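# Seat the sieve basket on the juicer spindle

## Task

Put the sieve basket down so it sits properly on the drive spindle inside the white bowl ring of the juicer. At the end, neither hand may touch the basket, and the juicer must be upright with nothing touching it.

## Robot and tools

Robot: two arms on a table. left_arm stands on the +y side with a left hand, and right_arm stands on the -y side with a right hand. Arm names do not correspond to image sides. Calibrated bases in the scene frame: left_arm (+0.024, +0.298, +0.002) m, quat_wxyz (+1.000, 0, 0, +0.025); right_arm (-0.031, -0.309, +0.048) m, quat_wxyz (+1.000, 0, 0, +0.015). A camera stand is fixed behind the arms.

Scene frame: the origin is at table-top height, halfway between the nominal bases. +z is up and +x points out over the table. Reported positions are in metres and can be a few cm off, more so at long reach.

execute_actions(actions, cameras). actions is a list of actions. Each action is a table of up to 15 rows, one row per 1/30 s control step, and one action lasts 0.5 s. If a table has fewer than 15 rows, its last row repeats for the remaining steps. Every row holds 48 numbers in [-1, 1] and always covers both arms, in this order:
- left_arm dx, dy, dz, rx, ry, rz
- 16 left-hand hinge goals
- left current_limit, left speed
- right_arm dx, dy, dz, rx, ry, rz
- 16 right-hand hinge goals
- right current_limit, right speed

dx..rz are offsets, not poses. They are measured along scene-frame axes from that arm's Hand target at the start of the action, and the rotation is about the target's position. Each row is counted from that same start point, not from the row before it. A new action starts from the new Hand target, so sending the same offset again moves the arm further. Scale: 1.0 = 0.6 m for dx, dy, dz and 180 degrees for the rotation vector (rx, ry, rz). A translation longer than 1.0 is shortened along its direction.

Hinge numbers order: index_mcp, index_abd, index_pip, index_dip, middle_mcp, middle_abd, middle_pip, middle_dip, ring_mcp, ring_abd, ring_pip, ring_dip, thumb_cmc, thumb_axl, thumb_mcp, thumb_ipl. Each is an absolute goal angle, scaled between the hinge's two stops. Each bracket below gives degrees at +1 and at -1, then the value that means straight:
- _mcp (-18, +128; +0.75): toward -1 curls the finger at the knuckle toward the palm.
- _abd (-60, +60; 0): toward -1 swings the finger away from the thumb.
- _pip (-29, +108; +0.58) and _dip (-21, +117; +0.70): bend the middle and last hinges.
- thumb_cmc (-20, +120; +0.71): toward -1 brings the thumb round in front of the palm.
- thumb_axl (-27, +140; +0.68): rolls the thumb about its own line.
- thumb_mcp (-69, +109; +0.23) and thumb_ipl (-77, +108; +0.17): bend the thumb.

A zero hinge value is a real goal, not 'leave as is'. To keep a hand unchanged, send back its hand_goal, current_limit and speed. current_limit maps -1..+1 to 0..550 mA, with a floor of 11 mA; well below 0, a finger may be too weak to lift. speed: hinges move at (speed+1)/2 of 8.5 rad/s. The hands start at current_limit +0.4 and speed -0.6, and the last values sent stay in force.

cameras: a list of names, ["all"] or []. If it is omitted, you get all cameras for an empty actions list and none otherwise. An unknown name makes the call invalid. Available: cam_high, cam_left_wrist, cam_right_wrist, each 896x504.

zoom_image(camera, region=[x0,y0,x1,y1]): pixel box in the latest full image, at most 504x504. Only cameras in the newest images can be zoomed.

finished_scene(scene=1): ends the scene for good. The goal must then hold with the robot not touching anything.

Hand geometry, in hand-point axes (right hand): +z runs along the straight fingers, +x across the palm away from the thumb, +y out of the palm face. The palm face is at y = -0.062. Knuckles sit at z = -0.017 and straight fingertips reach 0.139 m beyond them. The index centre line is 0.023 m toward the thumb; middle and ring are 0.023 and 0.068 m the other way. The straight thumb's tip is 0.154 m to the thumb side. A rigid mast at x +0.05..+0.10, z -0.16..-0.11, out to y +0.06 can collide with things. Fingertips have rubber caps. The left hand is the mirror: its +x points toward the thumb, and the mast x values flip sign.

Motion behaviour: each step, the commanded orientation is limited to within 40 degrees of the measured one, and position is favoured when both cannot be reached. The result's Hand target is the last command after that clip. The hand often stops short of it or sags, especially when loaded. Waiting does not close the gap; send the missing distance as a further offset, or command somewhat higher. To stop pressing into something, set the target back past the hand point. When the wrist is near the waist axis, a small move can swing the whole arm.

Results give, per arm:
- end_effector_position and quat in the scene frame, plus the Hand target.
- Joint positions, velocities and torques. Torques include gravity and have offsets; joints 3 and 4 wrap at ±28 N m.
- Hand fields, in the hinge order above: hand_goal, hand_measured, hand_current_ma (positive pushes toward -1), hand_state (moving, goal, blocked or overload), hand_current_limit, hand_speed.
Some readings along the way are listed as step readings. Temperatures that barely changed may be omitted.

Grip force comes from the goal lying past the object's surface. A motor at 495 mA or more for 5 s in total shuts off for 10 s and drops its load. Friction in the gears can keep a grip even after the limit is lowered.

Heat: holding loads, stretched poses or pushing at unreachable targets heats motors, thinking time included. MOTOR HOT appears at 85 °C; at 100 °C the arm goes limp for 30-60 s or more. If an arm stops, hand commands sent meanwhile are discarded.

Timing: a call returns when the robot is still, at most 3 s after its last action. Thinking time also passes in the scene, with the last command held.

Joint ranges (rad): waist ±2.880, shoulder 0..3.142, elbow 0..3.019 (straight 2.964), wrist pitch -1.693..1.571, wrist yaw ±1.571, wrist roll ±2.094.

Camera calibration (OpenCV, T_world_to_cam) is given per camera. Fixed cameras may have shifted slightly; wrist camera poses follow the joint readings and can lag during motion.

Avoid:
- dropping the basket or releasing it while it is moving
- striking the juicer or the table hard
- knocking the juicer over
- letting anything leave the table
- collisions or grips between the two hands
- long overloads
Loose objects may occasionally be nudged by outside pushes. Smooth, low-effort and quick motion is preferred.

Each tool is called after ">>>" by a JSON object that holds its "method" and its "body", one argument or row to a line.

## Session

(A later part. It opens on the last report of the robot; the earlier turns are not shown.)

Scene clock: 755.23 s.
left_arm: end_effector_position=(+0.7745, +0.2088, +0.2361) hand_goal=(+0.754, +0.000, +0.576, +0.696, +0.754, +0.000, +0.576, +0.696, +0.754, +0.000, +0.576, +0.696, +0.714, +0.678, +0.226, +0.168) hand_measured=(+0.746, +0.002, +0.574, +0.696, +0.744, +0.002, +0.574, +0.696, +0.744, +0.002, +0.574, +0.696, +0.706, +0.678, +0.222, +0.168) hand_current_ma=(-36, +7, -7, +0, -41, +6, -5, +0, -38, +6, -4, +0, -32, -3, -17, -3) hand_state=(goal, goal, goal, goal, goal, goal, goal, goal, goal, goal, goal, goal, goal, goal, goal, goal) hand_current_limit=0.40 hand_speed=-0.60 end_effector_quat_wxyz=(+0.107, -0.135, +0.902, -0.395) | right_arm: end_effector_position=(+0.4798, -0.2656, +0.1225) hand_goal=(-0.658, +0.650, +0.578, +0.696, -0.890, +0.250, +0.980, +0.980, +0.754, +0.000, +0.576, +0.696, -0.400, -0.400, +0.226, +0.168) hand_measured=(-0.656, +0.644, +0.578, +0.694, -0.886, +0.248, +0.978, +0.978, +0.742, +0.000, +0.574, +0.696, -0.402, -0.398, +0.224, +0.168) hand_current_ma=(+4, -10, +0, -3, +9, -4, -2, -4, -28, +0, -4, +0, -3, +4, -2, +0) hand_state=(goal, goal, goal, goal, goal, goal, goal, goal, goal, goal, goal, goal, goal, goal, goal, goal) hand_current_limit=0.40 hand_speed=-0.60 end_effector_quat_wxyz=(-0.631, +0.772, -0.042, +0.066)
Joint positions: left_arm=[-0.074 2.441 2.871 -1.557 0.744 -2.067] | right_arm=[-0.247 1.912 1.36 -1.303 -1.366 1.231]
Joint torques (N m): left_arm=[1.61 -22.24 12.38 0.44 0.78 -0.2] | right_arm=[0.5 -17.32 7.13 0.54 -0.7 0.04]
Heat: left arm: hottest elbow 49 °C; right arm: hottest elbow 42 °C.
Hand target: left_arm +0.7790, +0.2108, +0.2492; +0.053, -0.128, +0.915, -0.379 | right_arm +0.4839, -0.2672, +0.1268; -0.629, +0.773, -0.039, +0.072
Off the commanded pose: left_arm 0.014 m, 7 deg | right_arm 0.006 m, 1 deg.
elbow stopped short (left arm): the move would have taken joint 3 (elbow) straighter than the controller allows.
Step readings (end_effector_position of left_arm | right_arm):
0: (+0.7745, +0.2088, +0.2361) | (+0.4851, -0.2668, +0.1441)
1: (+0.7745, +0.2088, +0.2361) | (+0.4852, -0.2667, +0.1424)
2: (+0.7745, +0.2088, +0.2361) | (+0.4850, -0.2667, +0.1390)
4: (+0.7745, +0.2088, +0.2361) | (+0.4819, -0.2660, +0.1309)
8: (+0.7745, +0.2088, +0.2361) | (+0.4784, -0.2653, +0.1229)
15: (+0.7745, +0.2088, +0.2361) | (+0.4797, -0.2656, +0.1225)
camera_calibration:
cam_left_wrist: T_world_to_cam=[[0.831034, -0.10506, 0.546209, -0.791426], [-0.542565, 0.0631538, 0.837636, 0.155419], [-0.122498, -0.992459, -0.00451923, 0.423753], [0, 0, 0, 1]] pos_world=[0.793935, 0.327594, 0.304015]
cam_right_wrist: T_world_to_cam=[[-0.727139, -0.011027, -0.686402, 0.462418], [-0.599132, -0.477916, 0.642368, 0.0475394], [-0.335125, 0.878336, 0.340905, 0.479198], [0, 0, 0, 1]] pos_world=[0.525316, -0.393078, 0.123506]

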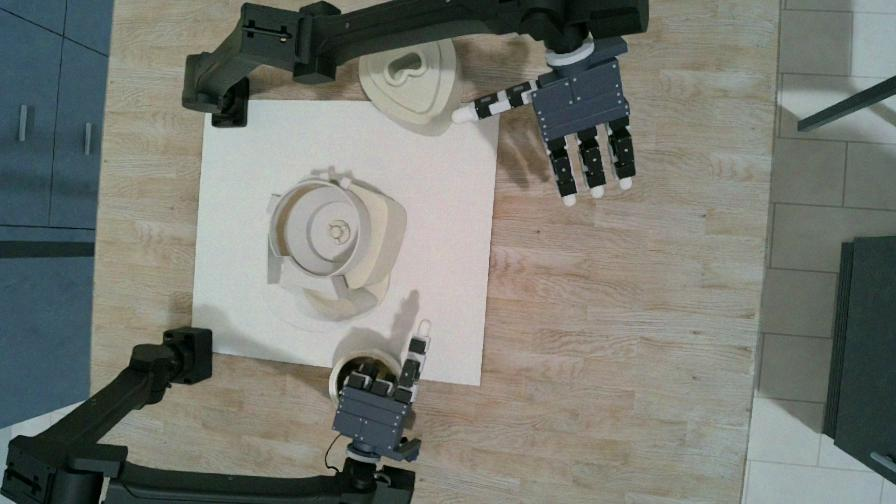

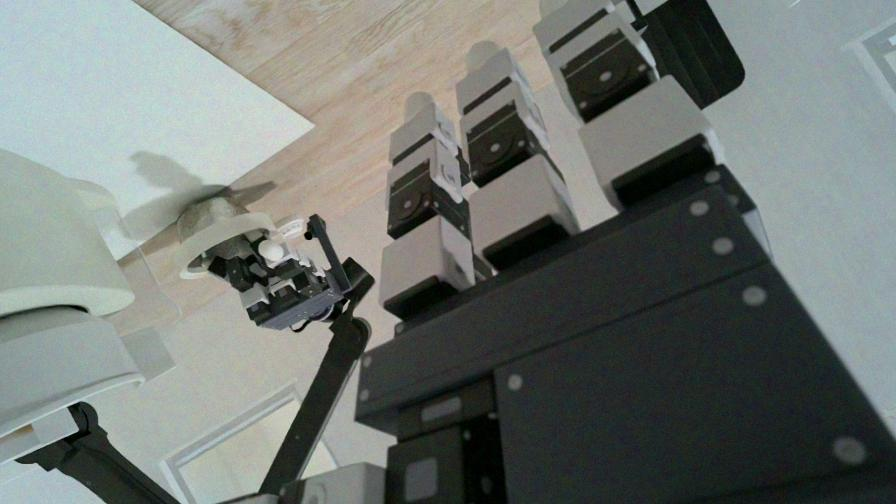

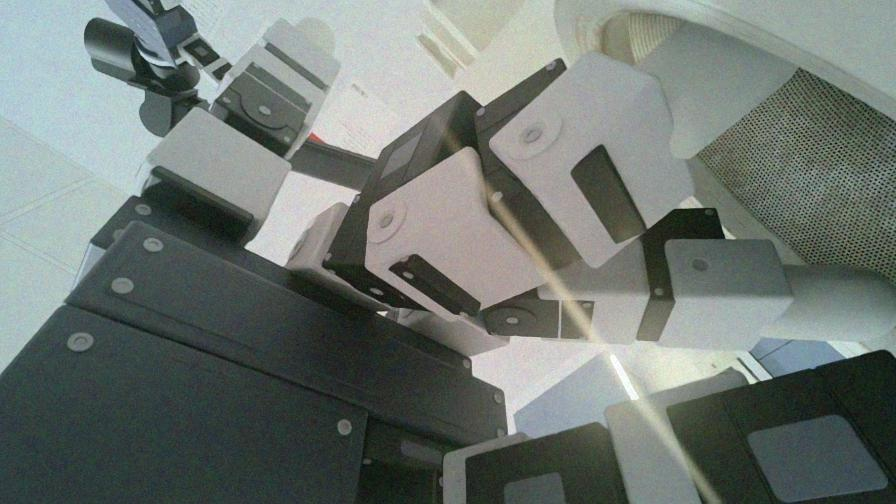

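>>> {"method": "execute_actions", "body": {
  "actions": [
    [[0,0,0,0,0,0,0.754,0,0.576,0.696,0.754,0,0.576,0.696,0.754,0,0.576,0.696,0.714,0.678,0.226,0.168,0.4,-0.6,0.0,0.002,-0.06,0,0.01,0,-0.658,0.65,0.577,0.696,-0.89,0.25,0.98,0.98,0.754,0,0.576,0.696,-0.4,-0.4,0.226,0.168,0.4,-0.6]]
  ],
  "cameras": ["all"]
}}

>>> {"method": "zoom_image", "body": {
  "camera": "cam_left_wrist",
  "region": [160, 160, 360, 360]
}}

>>> {"method": "zoom_image", "body": {
  "camera": "cam_high",
  "region": [310, 320, 430, 440]
}}

Scene clock: 762.83 s.
left_arm: end_effector_position=(+0.7745, +0.2088, +0.2361) hand_goal=(+0.754, +0.000, +0.576, +0.696, +0.754, +0.000, +0.576, +0.696, +0.754, +0.000, +0.576, +0.696, +0.714, +0.678, +0.226, +0.168) hand_measured=(+0.746, +0.002, +0.574, +0.696, +0.744, +0.002, +0.574, +0.696, +0.744, +0.002, +0.574, +0.696, +0.706, +0.678, +0.222, +0.168) hand_current_ma=(-36, +7, -7, +0, -41, +6, -5, +0, -38, +6, -4, +0, -32, -3, -17, -3) hand_state=(goal, goal, goal, goal, goal, goal, goal, goal, goal, goal, goal, goal, goal, goal, goal, goal) hand_current_limit=0.40 hand_speed=-0.60 end_effector_quat_wxyz=(+0.107, -0.135, +0.902, -0.395) | right_arm: end_effector_position=(+0.4831, -0.2659, +0.0991) hand_goal=(-0.658, +0.650, +0.578, +0.696, -0.890, +0.250, +0.980, +0.980, +0.754, +0.000, +0.576, +0.696, -0.400, -0.400, +0.226, +0.168) hand_measured=(-0.676, +0.644, +0.578, +0.694, -0.898, +0.254, +0.976, +0.978, +0.742, +0.000, +0.574, +0.696, -0.410, -0.398, +0.220, +0.166) hand_current_ma=(-51, -9, +0, -3, -19, +7, -7, -2, -30, +0, -4, +0, -24, +4, -16, -5) hand_state=(goal, goal, goal, goal, goal, goal, goal, goal, goal, goal, goal, goal, goal, goal, goal, goal) hand_current_limit=0.40 hand_speed=-0.60 end_effector_quat_wxyz=(-0.633, +0.770, -0.051, +0.061)
Joint positions: left_arm=[-0.074 2.441 2.871 -1.557 0.744 -2.067] | right_arm=[-0.247 1.954 1.352 -1.239 -1.37 1.266]
Joint torques (N m): left_arm=[1.67 -22.24 12.4 0.44 0.78 -0.21] | right_arm=[0.91 -16.44 6.38 0.91 -0.4 -0.09]
Heat: left arm: hottest elbow 49 °C; right arm: hottest elbow 41 °C.
Hand target: left_arm +0.7790, +0.2108, +0.2492; +0.053, -0.128, +0.915, -0.379 | right_arm +0.4839, -0.2660, +0.0908; -0.628, +0.774, -0.049, +0.059
Off the commanded pose: left_arm 0.014 m, 7 deg | right_arm 0.008 m, 1 deg.
elbow stopped short (left arm): the move would have taken joint 3 (elbow) straighter than the controller allows.
Step readings (end_effector_position of left_arm | right_arm):
0: (+0.7745, +0.2088, +0.2361) | (+0.4798, -0.2656, +0.1225)
1: (+0.7745, +0.2088, +0.2361) | (+0.4813, -0.2660, +0.1214)
2: (+0.7745, +0.2088, +0.2361) | (+0.4832, -0.2656, +0.1188)
4: (+0.7745, +0.2088, +0.2361) | (+0.4845, -0.2659, +0.1099)
8: (+0.7745, +0.2088, +0.2361) | (+0.4828, -0.2658, +0.0992)
15: (+0.7745, +0.2088, +0.2361) | (+0.4830, -0.2659, +0.0992)
camera_calibration:
cam_left_wrist: T_world_to_cam=[[0.831034, -0.10506, 0.546209, -0.791426], [-0.542565, 0.0631538, 0.837636, 0.155419], [-0.122498, -0.992459, -0.00451923, 0.423753], [0, 0, 0, 1]] pos_world=[0.793935, 0.327594, 0.304015]
cam_right_wrist: T_world_to_cam=[[-0.740312, -0.0012245, -0.672263, 0.456329], [-0.590362, -0.477164, 0.650989, 0.0594651], [-0.321577, 0.878813, 0.352527, 0.481007], [0, 0, 0, 1]] pos_world=[0.527612, -0.393782, 0.0984936]

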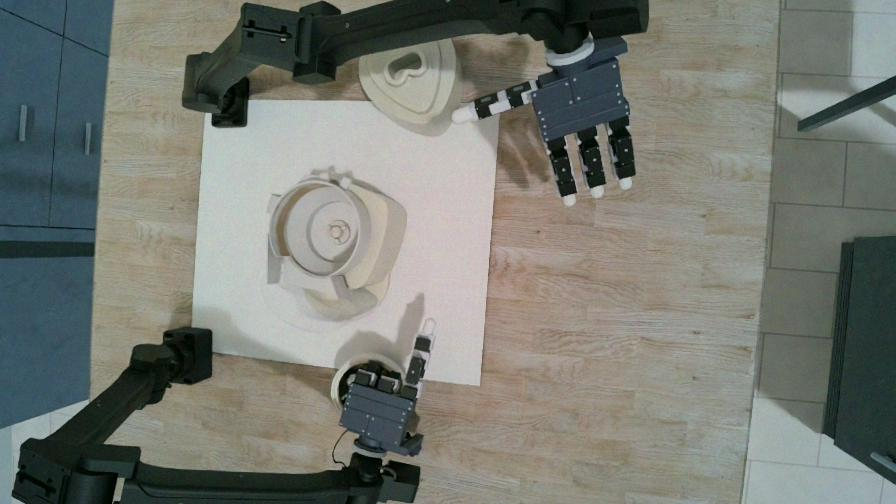

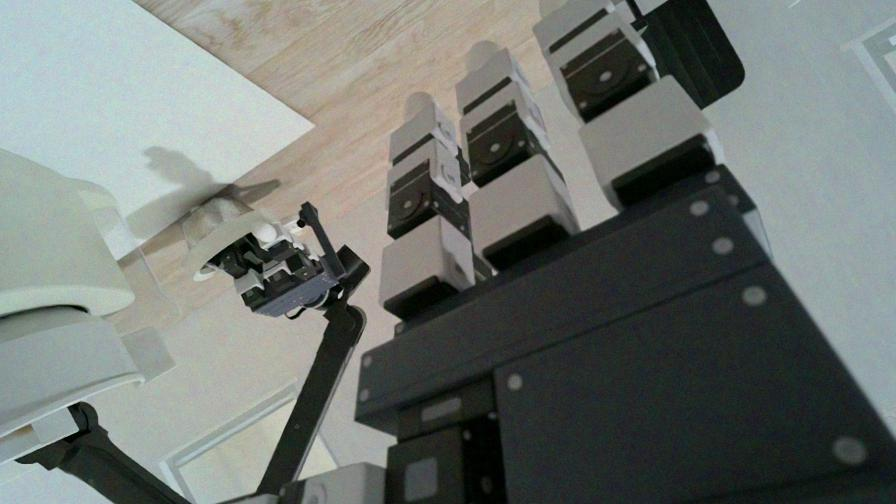

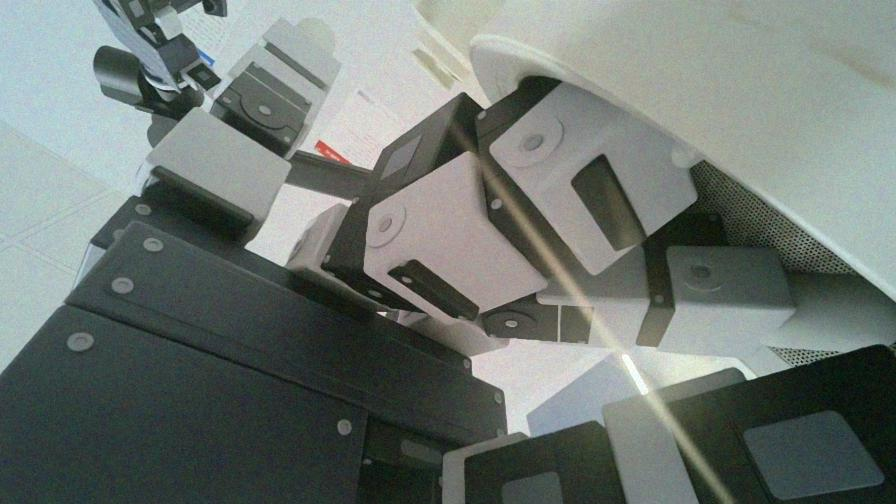

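Scaled by 2.520 from the camera's 896x504 image, which has a finer 1280x720 frame.

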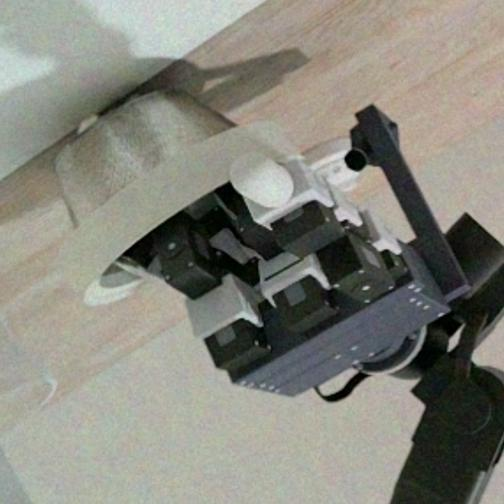

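Scaled by 4.200 from the camera's 896x504 image, which has a finer 1280x720 frame.

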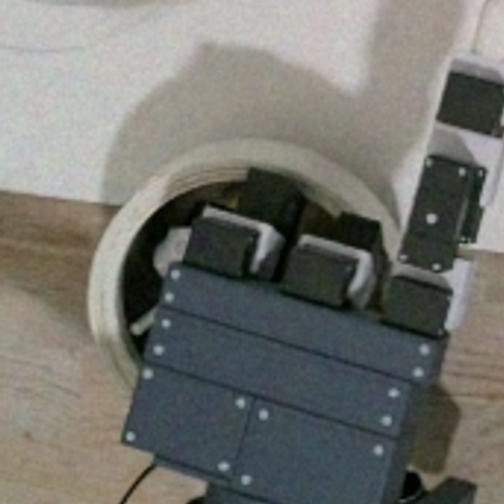

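>>> {"method": "execute_actions", "body": {
  "actions": [
    [[0,0,0,0,0,0,0.754,0,0.576,0.696,0.754,0,0.576,0.696,0.754,0,0.576,0.696,0.714,0.678,0.226,0.168,0.4,-0.6,0.0,0.0,0.13,0,0,0,-0.63,0.65,0.577,0.696,-0.93,0.38,0.98,0.98,0.754,0,0.576,0.696,-0.361,-0.4,0.226,0.168,0.4,-0.6]],
    [[0,0,0,0,0,0,0.754,0,0.576,0.696,0.754,0,0.576,0.696,0.754,0,0.576,0.696,0.714,0.678,0.226,0.168,0.4,-0.6,0.0,-0.12,0.03,0,0,0,-0.63,0.65,0.577,0.696,-0.945,0.38,0.98,0.98,0.754,0,0.576,0.696,-0.361,-0.4,0.226,0.168,0.4,-0.6]]
  ],
  "cameras": ["cam_high", "cam_left_wrist"]
}}

>>> {"method": "zoom_image", "body": {
  "camera": "cam_left_wrist",
  "region": [160, 160, 360, 360]
}}

>>> {"method": "zoom_image", "body": {
  "camera": "cam_high",
  "region": [310, 320, 430, 440]
}}

Scene clock: 778.23 s.
left_arm: end_effector_position=(+0.7745, +0.2088, +0.2361) hand_goal=(+0.754, +0.000, +0.576, +0.696, +0.754, +0.000, +0.576, +0.696, +0.754, +0.000, +0.576, +0.696, +0.714, +0.678, +0.226, +0.168) hand_measured=(+0.746, +0.002, +0.574, +0.696, +0.744, +0.002, +0.574, +0.696, +0.744, +0.002, +0.574, +0.696, +0.706, +0.678, +0.222, +0.168) hand_current_ma=(-36, +7, -7, +0, -41, +6, -5, +0, -38, +6, -4, +0, -32, -3, -17, -3) hand_state=(goal, goal, goal, goal, goal, goal, goal, goal, goal, goal, goal, goal, goal, goal, goal, goal) hand_current_limit=0.40 hand_speed=-0.60 end_effector_quat_wxyz=(+0.107, -0.135, +0.902, -0.395) | right_arm: end_effector_position=(+0.4722, -0.3397, +0.1760) hand_goal=(-0.630, +0.650, +0.578, +0.696, -0.944, +0.380, +0.980, +0.980, +0.754, +0.000, +0.576, +0.696, -0.360, -0.400, +0.226, +0.168) hand_measured=(-0.628, +0.644, +0.578, +0.694, -0.936, +0.376, +0.978, +0.978, +0.742, +0.000, +0.574, +0.696, -0.366, -0.398, +0.222, +0.166) hand_current_ma=(+5, -10, +0, -3, +21, -7, -2, -2, -31, -1, -4, +0, -13, +4, -8, -5) hand_state=(goal, goal, goal, goal, goal, goal, goal, goal, goal, goal, goal, goal, goal, goal, goal, goal) hand_current_limit=0.40 hand_speed=-0.60 end_effector_quat_wxyz=(-0.618, +0.779, -0.083, +0.069)
Joint positions: left_arm=[-0.074 2.441 2.871 -1.557 0.744 -2.067] | right_arm=[-0.383 1.908 1.502 -1.688 -1.305 1.029]
Joint torques (N m): left_arm=[1.61 -22.24 12.38 0.46 0.78 -0.2] | right_arm=[1.96 -17.26 10.81 -0.92 -0.46 -0.31]
Heat: left arm: hottest elbow 49 °C; right arm: hottest elbow 40 °C.
Hand target: left_arm +0.7790, +0.2108, +0.2492; +0.053, -0.128, +0.915, -0.379 | right_arm +0.4839, -0.3380, +0.1868; -0.628, +0.774, -0.049, +0.059
Off the commanded pose: left_arm 0.014 m, 7 deg | right_arm 0.016 m, 4 deg.
elbow stopped short (left arm): the move would have taken joint 3 (elbow) straighter than the controller allows.
joint sent to its limit (right arm) — joint 4 (wrist pitch), lower limit. The joint targets are off in position and orientation.
Step readings (end_effector_position of left_arm | right_arm):
0: (+0.7745, +0.2088, +0.2361) | (+0.4831, -0.2659, +0.0991)
1: (+0.7745, +0.2088, +0.2361) | (+0.4804, -0.2654, +0.1020)
2: (+0.7745, +0.2088, +0.2361) | (+0.4758, -0.2650, +0.1055)
4: (+0.7745, +0.2088, +0.2361) | (+0.4694, -0.2638, +0.1182)
8: (+0.7745, +0.2088, +0.2361) | (+0.4680, -0.2620, +0.1438)
15: (+0.7745, +0.2088, +0.2361) | (+0.4714, -0.2627, +0.1523)
16: (+0.7745, +0.2088, +0.2361) | (+0.4689, -0.2658, +0.1520)
17: (+0.7745, +0.2088, +0.2361) | (+0.4630, -0.2709, +0.1548)
19: (+0.7745, +0.2088, +0.2361) | (+0.4586, -0.2879, +0.1651)
23: (+0.7745, +0.2088, +0.2361) | (+0.4667, -0.3317, +0.1798)
30: (+0.7745, +0.2088, +0.2361) | (+0.4710, -0.3433, +0.1777)
camera_calibration:
cam_left_wrist: T_world_to_cam=[[0.831034, -0.10506, 0.546209, -0.791426], [-0.542565, 0.0631538, 0.837636, 0.155419], [-0.122498, -0.992459, -0.00451923, 0.423753], [0, 0, 0, 1]] pos_world=[0.793935, 0.327594, 0.304015]
Images, in order (width x height): cam_high 896x504, cam_left_wrist 896x504.

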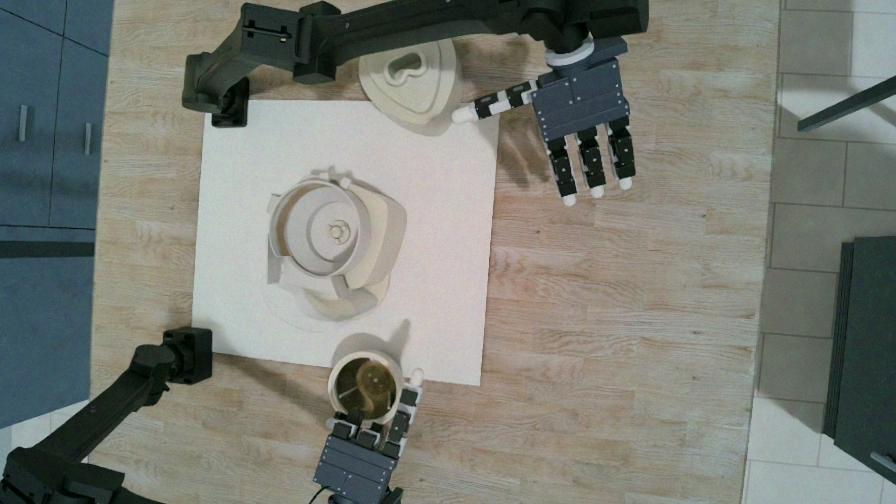

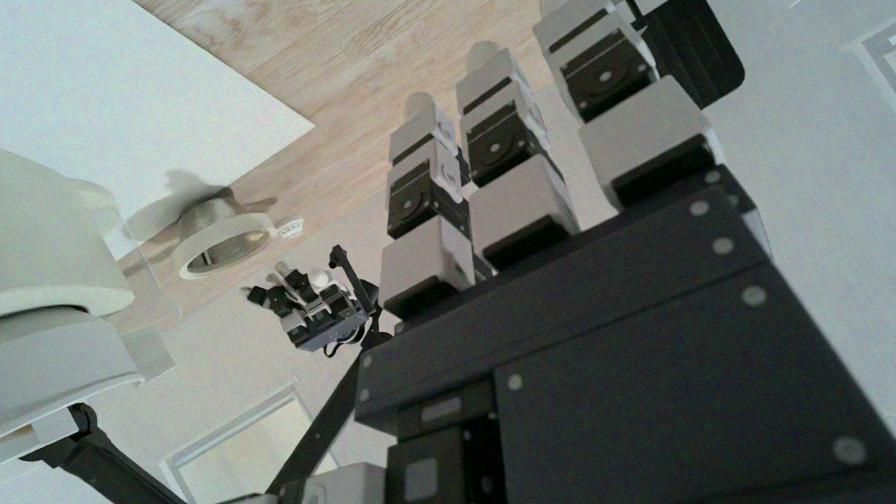

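Scaled by 2.520 from the camera's 896x504 image, which has a finer 1280x720 frame.

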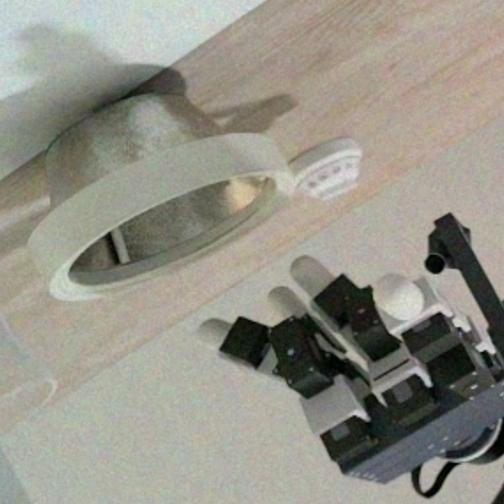

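Scaled by 4.200 from the camera's 896x504 image, which has a finer 1280x720 frame.

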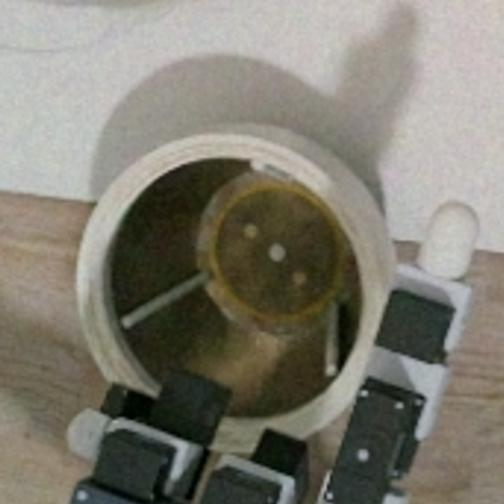

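>>> {"method": "execute_actions", "body": {
  "actions": [
    [[0,0,0,0,0,0,0.754,0,0.576,0.696,0.754,0,0.576,0.696,0.754,0,0.576,0.696,0.714,0.678,0.226,0.168,0.4,-0.6,0.007,0.1217,0.0,0,0,0,-0.63,0.65,0.577,0.696,-0.945,0.38,0.98,0.98,0.754,0,0.576,0.696,-0.361,-0.4,0.226,0.168,0.4,-0.6]],
    [[0,0,0,0,0,0,0.754,0,0.576,0.696,0.754,0,0.576,0.696,0.754,0,0.576,0.696,0.714,0.678,0.226,0.168,0.4,-0.6,0.0,0,-0.095,0,0,0,-0.63,0.65,0.577,0.696,-0.945,0.38,0.98,0.98,0.754,0,0.576,0.696,-0.361,-0.4,0.226,0.168,0.4,-0.6]]
  ],
  "cameras": ["cam_high", "cam_left_wrist"]
}}

>>> {"method": "zoom_image", "body": {
  "camera": "cam_high",
  "region": [310, 320, 430, 440]
}}

Scene clock: 792.27 s.
left_arm: end_effector_position=(+0.7745, +0.2088, +0.2361) hand_goal=(+0.754, +0.000, +0.576, +0.696, +0.754, +0.000, +0.576, +0.696, +0.754, +0.000, +0.576, +0.696, +0.714, +0.678, +0.226, +0.168) hand_measured=(+0.746, +0.002, +0.574, +0.696, +0.744, +0.002, +0.574, +0.696, +0.744, +0.002, +0.574, +0.696, +0.706, +0.678, +0.222, +0.168) hand_current_ma=(-36, +7, -7, +0, -41, +6, -5, +0, -38, +6, -4, +0, -32, -3, -17, -3) hand_state=(goal, goal, goal, goal, goal, goal, goal, goal, goal, goal, goal, goal, goal, goal, goal, goal) hand_current_limit=0.40 hand_speed=-0.60 end_effector_quat_wxyz=(+0.107, -0.135, +0.902, -0.395) | right_arm: end_effector_position=(+0.4831, -0.2601, +0.1213) hand_goal=(-0.630, +0.650, +0.578, +0.696, -0.944, +0.380, +0.980, +0.980, +0.754, +0.000, +0.576, +0.696, -0.360, -0.400, +0.226, +0.168) hand_measured=(-0.628, +0.644, +0.578, +0.694, -0.938, +0.376, +0.978, +0.978, +0.742, +0.000, +0.574, +0.696, -0.364, -0.398, +0.224, +0.166) hand_current_ma=(+3, -9, +0, -3, +12, -6, -2, -2, -31, +0, -4, +0, -8, +4, -5, -5) hand_state=(goal, goal, goal, goal, goal, goal, goal, goal, goal, goal, goal, goal, goal, goal, goal, goal) hand_current_limit=0.40 hand_speed=-0.60 end_effector_quat_wxyz=(-0.630, +0.773, -0.050, +0.049)
Joint positions: left_arm=[-0.074 2.441 2.871 -1.557 0.744 -2.067] | right_arm=[-0.233 1.931 1.386 -1.31 -1.361 1.269]
Joint torques (N m): left_arm=[1.67 -22.24 12.4 0.44 0.78 -0.2] | right_arm=[0.03 -18.55 7.25 0.57 -0.77 0.06]
Heat: left arm: hottest elbow 50 °C; right arm: hottest elbow 40 °C.
Hand target: left_arm +0.7790, +0.2108, +0.2492; +0.053, -0.128, +0.915, -0.379 | right_arm +0.4882, -0.2650, +0.1298; -0.628, +0.774, -0.049, +0.060
Off the commanded pose: left_arm 0.014 m, 7 deg | right_arm 0.011 m, 1 deg.
elbow stopped short (left arm): the move would have taken joint 3 (elbow) straighter than the controller allows.
Step readings (end_effector_position of left_arm | right_arm):
0: (+0.7745, +0.2088, +0.2361) | (+0.4722, -0.3397, +0.1760)
1: (+0.7745, +0.2088, +0.2361) | (+0.4742, -0.3368, +0.1759)
2: (+0.7745, +0.2088, +0.2361) | (+0.4784, -0.3316, +0.1760)
4: (+0.7745, +0.2088, +0.2361) | (+0.4836, -0.3132, +0.1723)
8: (+0.7745, +0.2088, +0.2361) | (+0.4869, -0.2668, +0.1680)
15: (+0.7745, +0.2088, +0.2361) | (+0.4855, -0.2526, +0.1674)
16: (+0.7745, +0.2088, +0.2361) | (+0.4862, -0.2532, +0.1645)
17: (+0.7745, +0.2088, +0.2361) | (+0.4879, -0.2548, +0.1604)
19: (+0.7745, +0.2088, +0.2361) | (+0.4863, -0.2561, +0.1465)
23: (+0.7745, +0.2088, +0.2361) | (+0.4827, -0.2593, +0.1249)
30: (+0.7745, +0.2088, +0.2361) | (+0.4832, -0.2602, +0.1213)
camera_calibration:
cam_left_wrist: T_world_to_cam=[[0.831034, -0.10506, 0.546209, -0.791426], [-0.542565, 0.0631538, 0.837636, 0.155419], [-0.122498, -0.992459, -0.00451923, 0.423753], [0, 0, 0, 1]] pos_world=[0.793935, 0.327594, 0.304015]
Images, in order (width x height): cam_high 896x504, cam_left_wrist 896x504.

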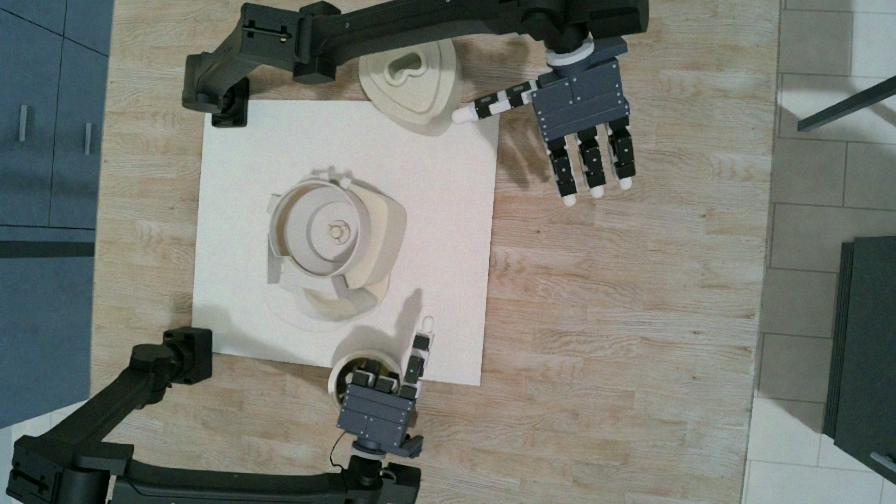

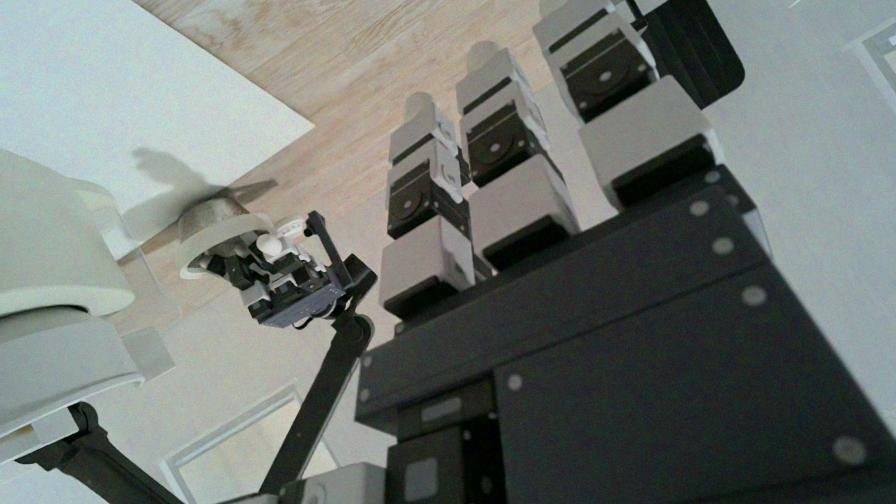

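Scaled by 4.200 from the camera's 896x504 image, which has a finer 1280x720 frame.

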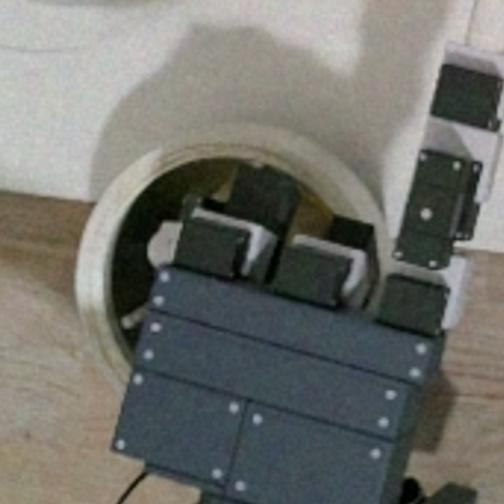

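>>> {"method": "execute_actions", "body": {
  "actions": [
    [[0,0,0,0,0,0,0.754,0,0.576,0.696,0.754,0,0.576,0.696,0.754,0,0.576,0.696,0.714,0.678,0.226,0.168,0.4,-0.6,-0.001,-0.003,-0.055,0,0,0,-0.63,0.65,0.577,0.696,-0.945,0.38,0.98,0.98,0.754,0,0.576,0.696,-0.361,-0.4,0.226,0.168,0.4,-0.6]]
  ],
  "cameras": ["all"]
}}

>>> {"method": "zoom_image", "body": {
  "camera": "cam_left_wrist",
  "region": [160, 160, 360, 360]
}}

>>> {"method": "zoom_image", "body": {
  "camera": "cam_high",
  "region": [310, 320, 430, 440]
}}

Scene clock: 798.40 s.
left_arm: end_effector_position=(+0.7745, +0.2088, +0.2361) hand_goal=(+0.754, +0.000, +0.576, +0.696, +0.754, +0.000, +0.576, +0.696, +0.754, +0.000, +0.576, +0.696, +0.714, +0.678, +0.226, +0.168) hand_measured=(+0.746, +0.002, +0.574, +0.696, +0.744, +0.002, +0.574, +0.696, +0.744, +0.002, +0.574, +0.696, +0.706, +0.678, +0.222, +0.168) hand_current_ma=(-36, +7, -7, +0, -41, +6, -5, +0, -38, +6, -4, +0, -32, -3, -17, -3) hand_state=(goal, goal, goal, goal, goal, goal, goal, goal, goal, goal, goal, goal, goal, goal, goal, goal) hand_current_limit=0.40 hand_speed=-0.60 end_effector_quat_wxyz=(+0.107, -0.135, +0.902, -0.395) | right_arm: end_effector_position=(+0.4820, -0.2591, +0.0950) hand_goal=(-0.630, +0.650, +0.578, +0.696, -0.944, +0.380, +0.980, +0.980, +0.754, +0.000, +0.576, +0.696, -0.360, -0.400, +0.226, +0.168) hand_measured=(-0.628, +0.644, +0.578, +0.694, -0.944, +0.380, +0.978, +0.978, +0.742, +0.000, +0.574, +0.696, -0.364, -0.398, +0.224, +0.166) hand_current_ma=(+3, -9, +0, -3, +0, +0, -3, -2, -31, +0, -4, +0, -8, +4, -5, -4) hand_state=(goal, goal, goal, goal, goal, goal, goal, goal, goal, goal, goal, goal, goal, goal, goal, goal) hand_current_limit=0.40 hand_speed=-0.60 end_effector_quat_wxyz=(-0.631, +0.773, -0.050, +0.048)
Joint positions: left_arm=[-0.074 2.441 2.871 -1.557 0.744 -2.067] | right_arm=[-0.231 1.966 1.361 -1.25 -1.361 1.269]
Joint torques (N m): left_arm=[1.61 -22.3 12.4 0.44 0.78 -0.2] | right_arm=[-0.26 -17.85 6.74 0.77 -0.71 -0.01]
Heat: left arm: hottest elbow 50 °C; right arm: hottest elbow 40 °C.
Hand target: left_arm +0.7790, +0.2108, +0.2492; +0.053, -0.128, +0.915, -0.379 | right_arm +0.4875, -0.2668, +0.0968; -0.628, +0.774, -0.049, +0.059
Off the commanded pose: left_arm 0.014 m, 7 deg | right_arm 0.010 m, 1 deg.
elbow stopped short (left arm): the move would have taken joint 3 (elbow) straighter than the controller allows.
Step readings (end_effector_position of left_arm | right_arm):
0: (+0.7745, +0.2088, +0.2361) | (+0.4831, -0.2601, +0.1214)
1: (+0.7745, +0.2088, +0.2361) | (+0.4838, -0.2603, +0.1198)
2: (+0.7745, +0.2088, +0.2361) | (+0.4848, -0.2605, +0.1171)
4: (+0.7745, +0.2088, +0.2361) | (+0.4851, -0.2605, +0.1103)
8: (+0.7745, +0.2088, +0.2361) | (+0.4826, -0.2593, +0.0977)
15: (+0.7745, +0.2088, +0.2361) | (+0.4820, -0.2591, +0.0950)
camera_calibration:
cam_left_wrist: T_world_to_cam=[[0.831034, -0.10506, 0.546209, -0.791426], [-0.542565, 0.0631538, 0.837636, 0.155419], [-0.122498, -0.992459, -0.00451923, 0.423753], [0, 0, 0, 1]] pos_world=[0.793935, 0.327594, 0.304015]
cam_right_wrist: T_world_to_cam=[[-0.753073, -0.0177805, -0.657696, 0.453226], [-0.569274, -0.483563, 0.664902, 0.0516191], [-0.32986, 0.875129, 0.354036, 0.479004], [0, 0, 0, 1]] pos_world=[0.528702, -0.386171, 0.0941786]

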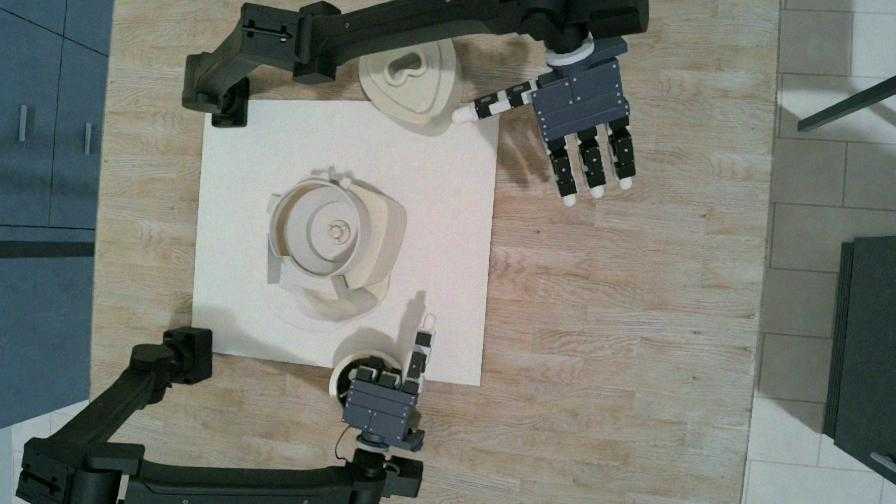

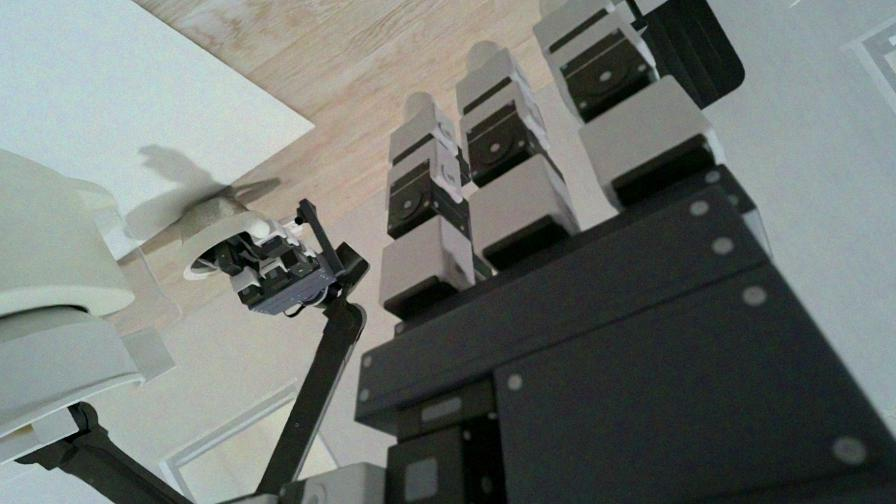

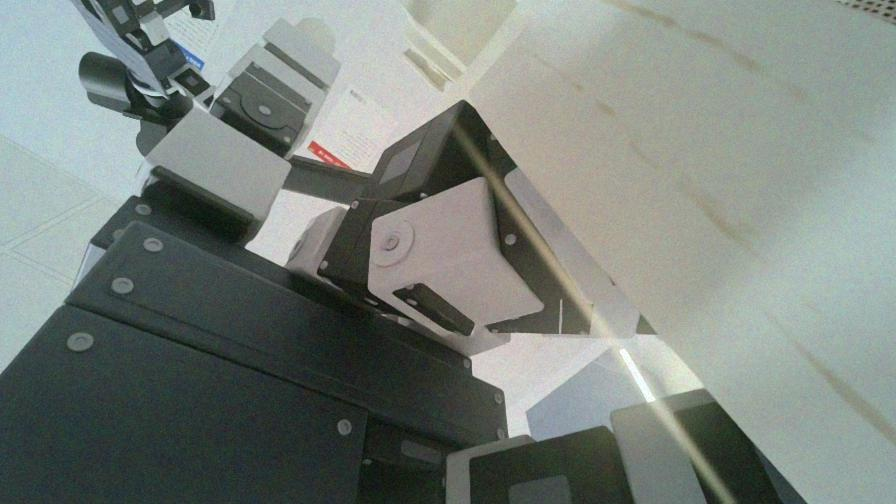

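Scaled by 2.520 from the camera's 896x504 image, which has a finer 1280x720 frame.

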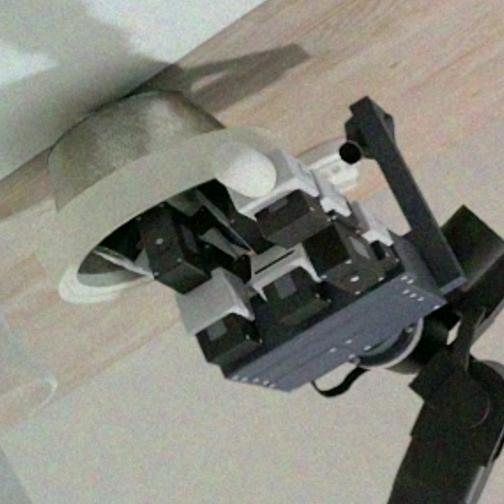

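Scaled by 4.200 from the camera's 896x504 image, which has a finer 1280x720 frame.

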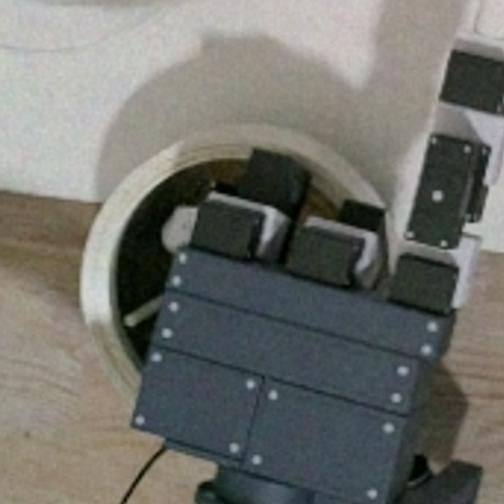

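>>> {"method": "execute_actions", "body": {
  "actions": [
    [[0,0,0,0,0,0,0.754,0,0.576,0.696,0.754,0,0.576,0.696,0.754,0,0.576,0.696,0.714,0.678,0.226,0.168,0.4,-0.6,0.005,0,-0.03,0,0,0,-0.63,0.65,0.577,0.696,-0.945,0.38,0.98,0.98,0.754,0,0.576,0.696,-0.361,-0.4,0.226,0.168,0.4,-0.6]],
    [[0,0,0,0,0,0,0.754,0,0.576,0.696,0.754,0,0.576,0.696,0.754,0,0.576,0.696,0.714,0.678,0.226,0.168,0.4,-0.6,0.015,-0.003,0.07,0,0,0,-0.63,0.65,0.577,0.696,-0.945,0.38,0.98,0.98,0.754,0,0.576,0.696,-0.361,-0.4,0.226,0.168,0.4,-0.6]]
  ],
  "cameras": ["all"]
}}

>>> {"method": "zoom_image", "body": {
  "camera": "cam_left_wrist",
  "region": [160, 160, 360, 360]
}}

>>> {"method": "zoom_image", "body": {
  "camera": "cam_high",
  "region": [310, 320, 430, 440]
}}

Scene clock: 809.77 s.
left_arm: end_effector_position=(+0.7745, +0.2088, +0.2361) hand_goal=(+0.754, +0.000, +0.576, +0.696, +0.754, +0.000, +0.576, +0.696, +0.754, +0.000, +0.576, +0.696, +0.714, +0.678, +0.226, +0.168) hand_measured=(+0.746, +0.002, +0.574, +0.696, +0.744, +0.002, +0.574, +0.696, +0.744, +0.002, +0.574, +0.696, +0.706, +0.678, +0.222, +0.168) hand_current_ma=(-36, +7, -7, +0, -41, +6, -5, +0, -38, +6, -4, +0, -32, -3, -17, -3) hand_state=(goal, goal, goal, goal, goal, goal, goal, goal, goal, goal, goal, goal, goal, goal, goal, goal) hand_current_limit=0.40 hand_speed=-0.60 end_effector_quat_wxyz=(+0.107, -0.135, +0.902, -0.395) | right_arm: end_effector_position=(+0.4792, -0.2542, +0.0937) hand_goal=(-0.630, +0.650, +0.578, +0.696, -0.944, +0.380, +0.980, +0.980, +0.754, +0.000, +0.576, +0.696, -0.360, -0.400, +0.226, +0.168) hand_measured=(-0.628, +0.644, +0.578, +0.694, -0.942, +0.382, +0.978, +0.978, +0.742, +0.000, +0.574, +0.696, -0.364, -0.398, +0.224, +0.168) hand_current_ma=(+4, -8, +0, -3, +4, +2, -3, -2, -31, +0, -4, +0, -6, +4, -2, -2) hand_state=(goal, goal, goal, goal, goal, goal, goal, goal, goal, goal, goal, goal, goal, goal, goal, goal) hand_current_limit=0.40 hand_speed=-0.60 end_effector_quat_wxyz=(-0.634, +0.770, -0.062, +0.031)
Joint positions: left_arm=[-0.074 2.441 2.871 -1.557 0.744 -2.067] | right_arm=[-0.224 1.98 1.372 -1.276 -1.365 1.284]
Joint torques (N m): left_arm=[1.61 -22.3 12.4 0.46 0.78 -0.2] | right_arm=[-0.5 -20.54 10.82 -0.35 -0.58 -0.07]
Heat: left arm: hottest elbow 50 °C; right arm: hottest elbow 40 °C.
Hand target: left_arm +0.7790, +0.2108, +0.2492; +0.053, -0.128, +0.915, -0.379 | right_arm +0.4995, -0.2686, +0.1208; -0.628, +0.774, -0.049, +0.059
Off the commanded pose: left_arm 0.014 m, 7 deg | right_arm 0.037 m, 4 deg.
elbow stopped short (left arm): the move would have taken joint 3 (elbow) straighter than the controller allows.
Step readings (end_effector_position of left_arm | right_arm):
0: (+0.7745, +0.2088, +0.2361) | (+0.4820, -0.2591, +0.0950)
1: (+0.7745, +0.2088, +0.2361) | (+0.4832, -0.2594, +0.0947)
2: (+0.7745, +0.2088, +0.2361) | (+0.4845, -0.2593, +0.0941)
4: (+0.7745, +0.2088, +0.2361) | (+0.4854, -0.2575, +0.0928)
8: (+0.7745, +0.2088, +0.2361) | (+0.4865, -0.2554, +0.0902)
15: (+0.7745, +0.2088, +0.2361) | (+0.4870, -0.2555, +0.0878)
16: (+0.7745, +0.2088, +0.2361) | (+0.4851, -0.2551, +0.0883)
17: (+0.7745, +0.2088, +0.2361) | (+0.4838, -0.2549, +0.0897)
19: (+0.7745, +0.2088, +0.2361) | (+0.4817, -0.2547, +0.0912)
23: (+0.7745, +0.2088, +0.2361) | (+0.4798, -0.2543, +0.0929)
30: (+0.7745, +0.2088, +0.2361) | (+0.4793, -0.2542, +0.0936)
camera_calibration:
cam_left_wrist: T_world_to_cam=[[0.831034, -0.10506, 0.546209, -0.791426], [-0.542565, 0.0631538, 0.837636, 0.155419], [-0.122498, -0.992459, -0.00451923, 0.423753], [0, 0, 0, 1]] pos_world=[0.793935, 0.327594, 0.304015]
cam_right_wrist: T_world_to_cam=[[-0.779104, -0.0132946, -0.626754, 0.461032], [-0.540142, -0.493211, 0.681901, 0.0353266], [-0.318187, 0.869808, 0.377082, 0.46518], [0, 0, 0, 1]] pos_world=[0.526288, -0.381065, 0.089453]

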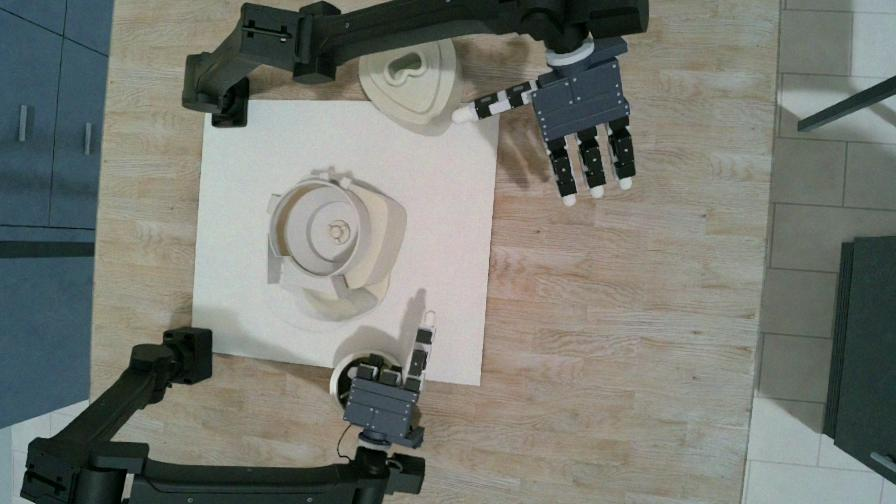

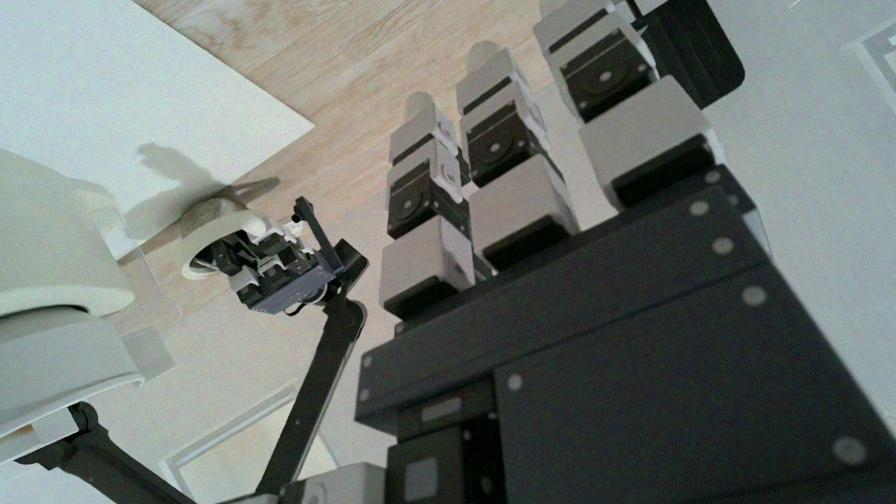

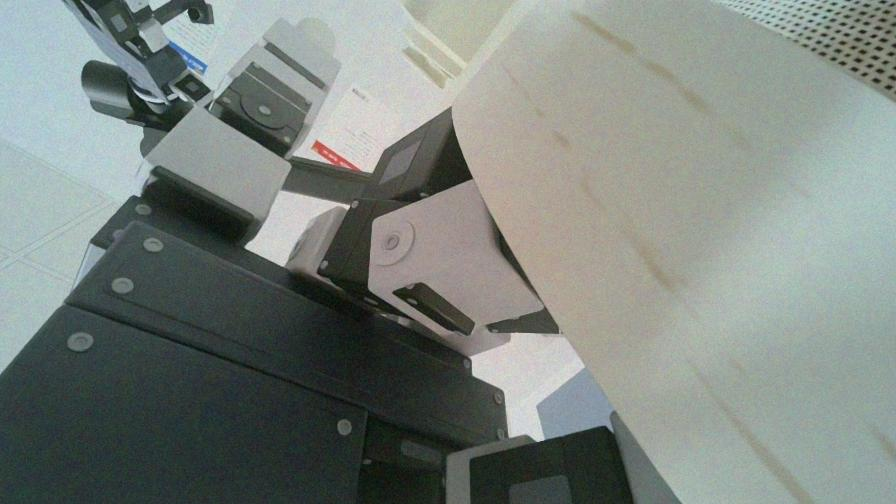

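Scaled by 2.520 from the camera's 896x504 image, which has a finer 1280x720 frame.

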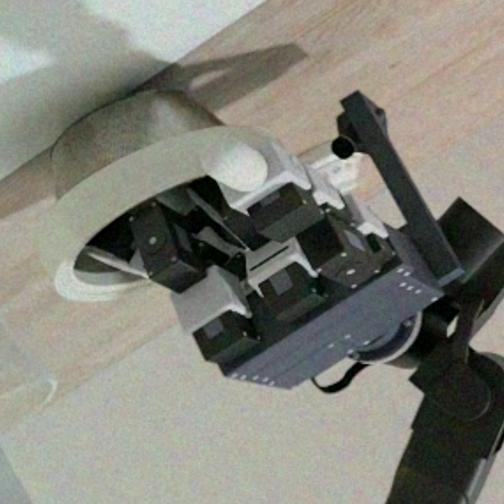

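Scaled by 4.200 from the camera's 896x504 image, which has a finer 1280x720 frame.

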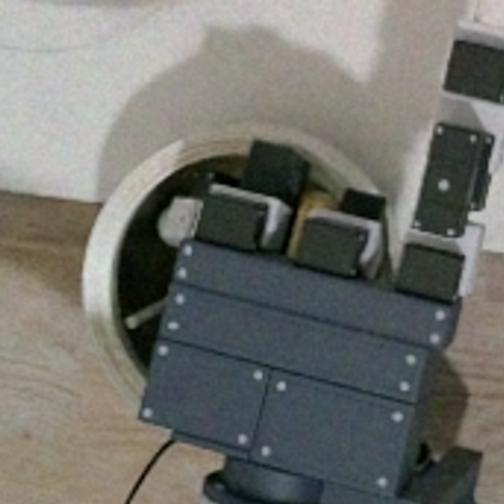

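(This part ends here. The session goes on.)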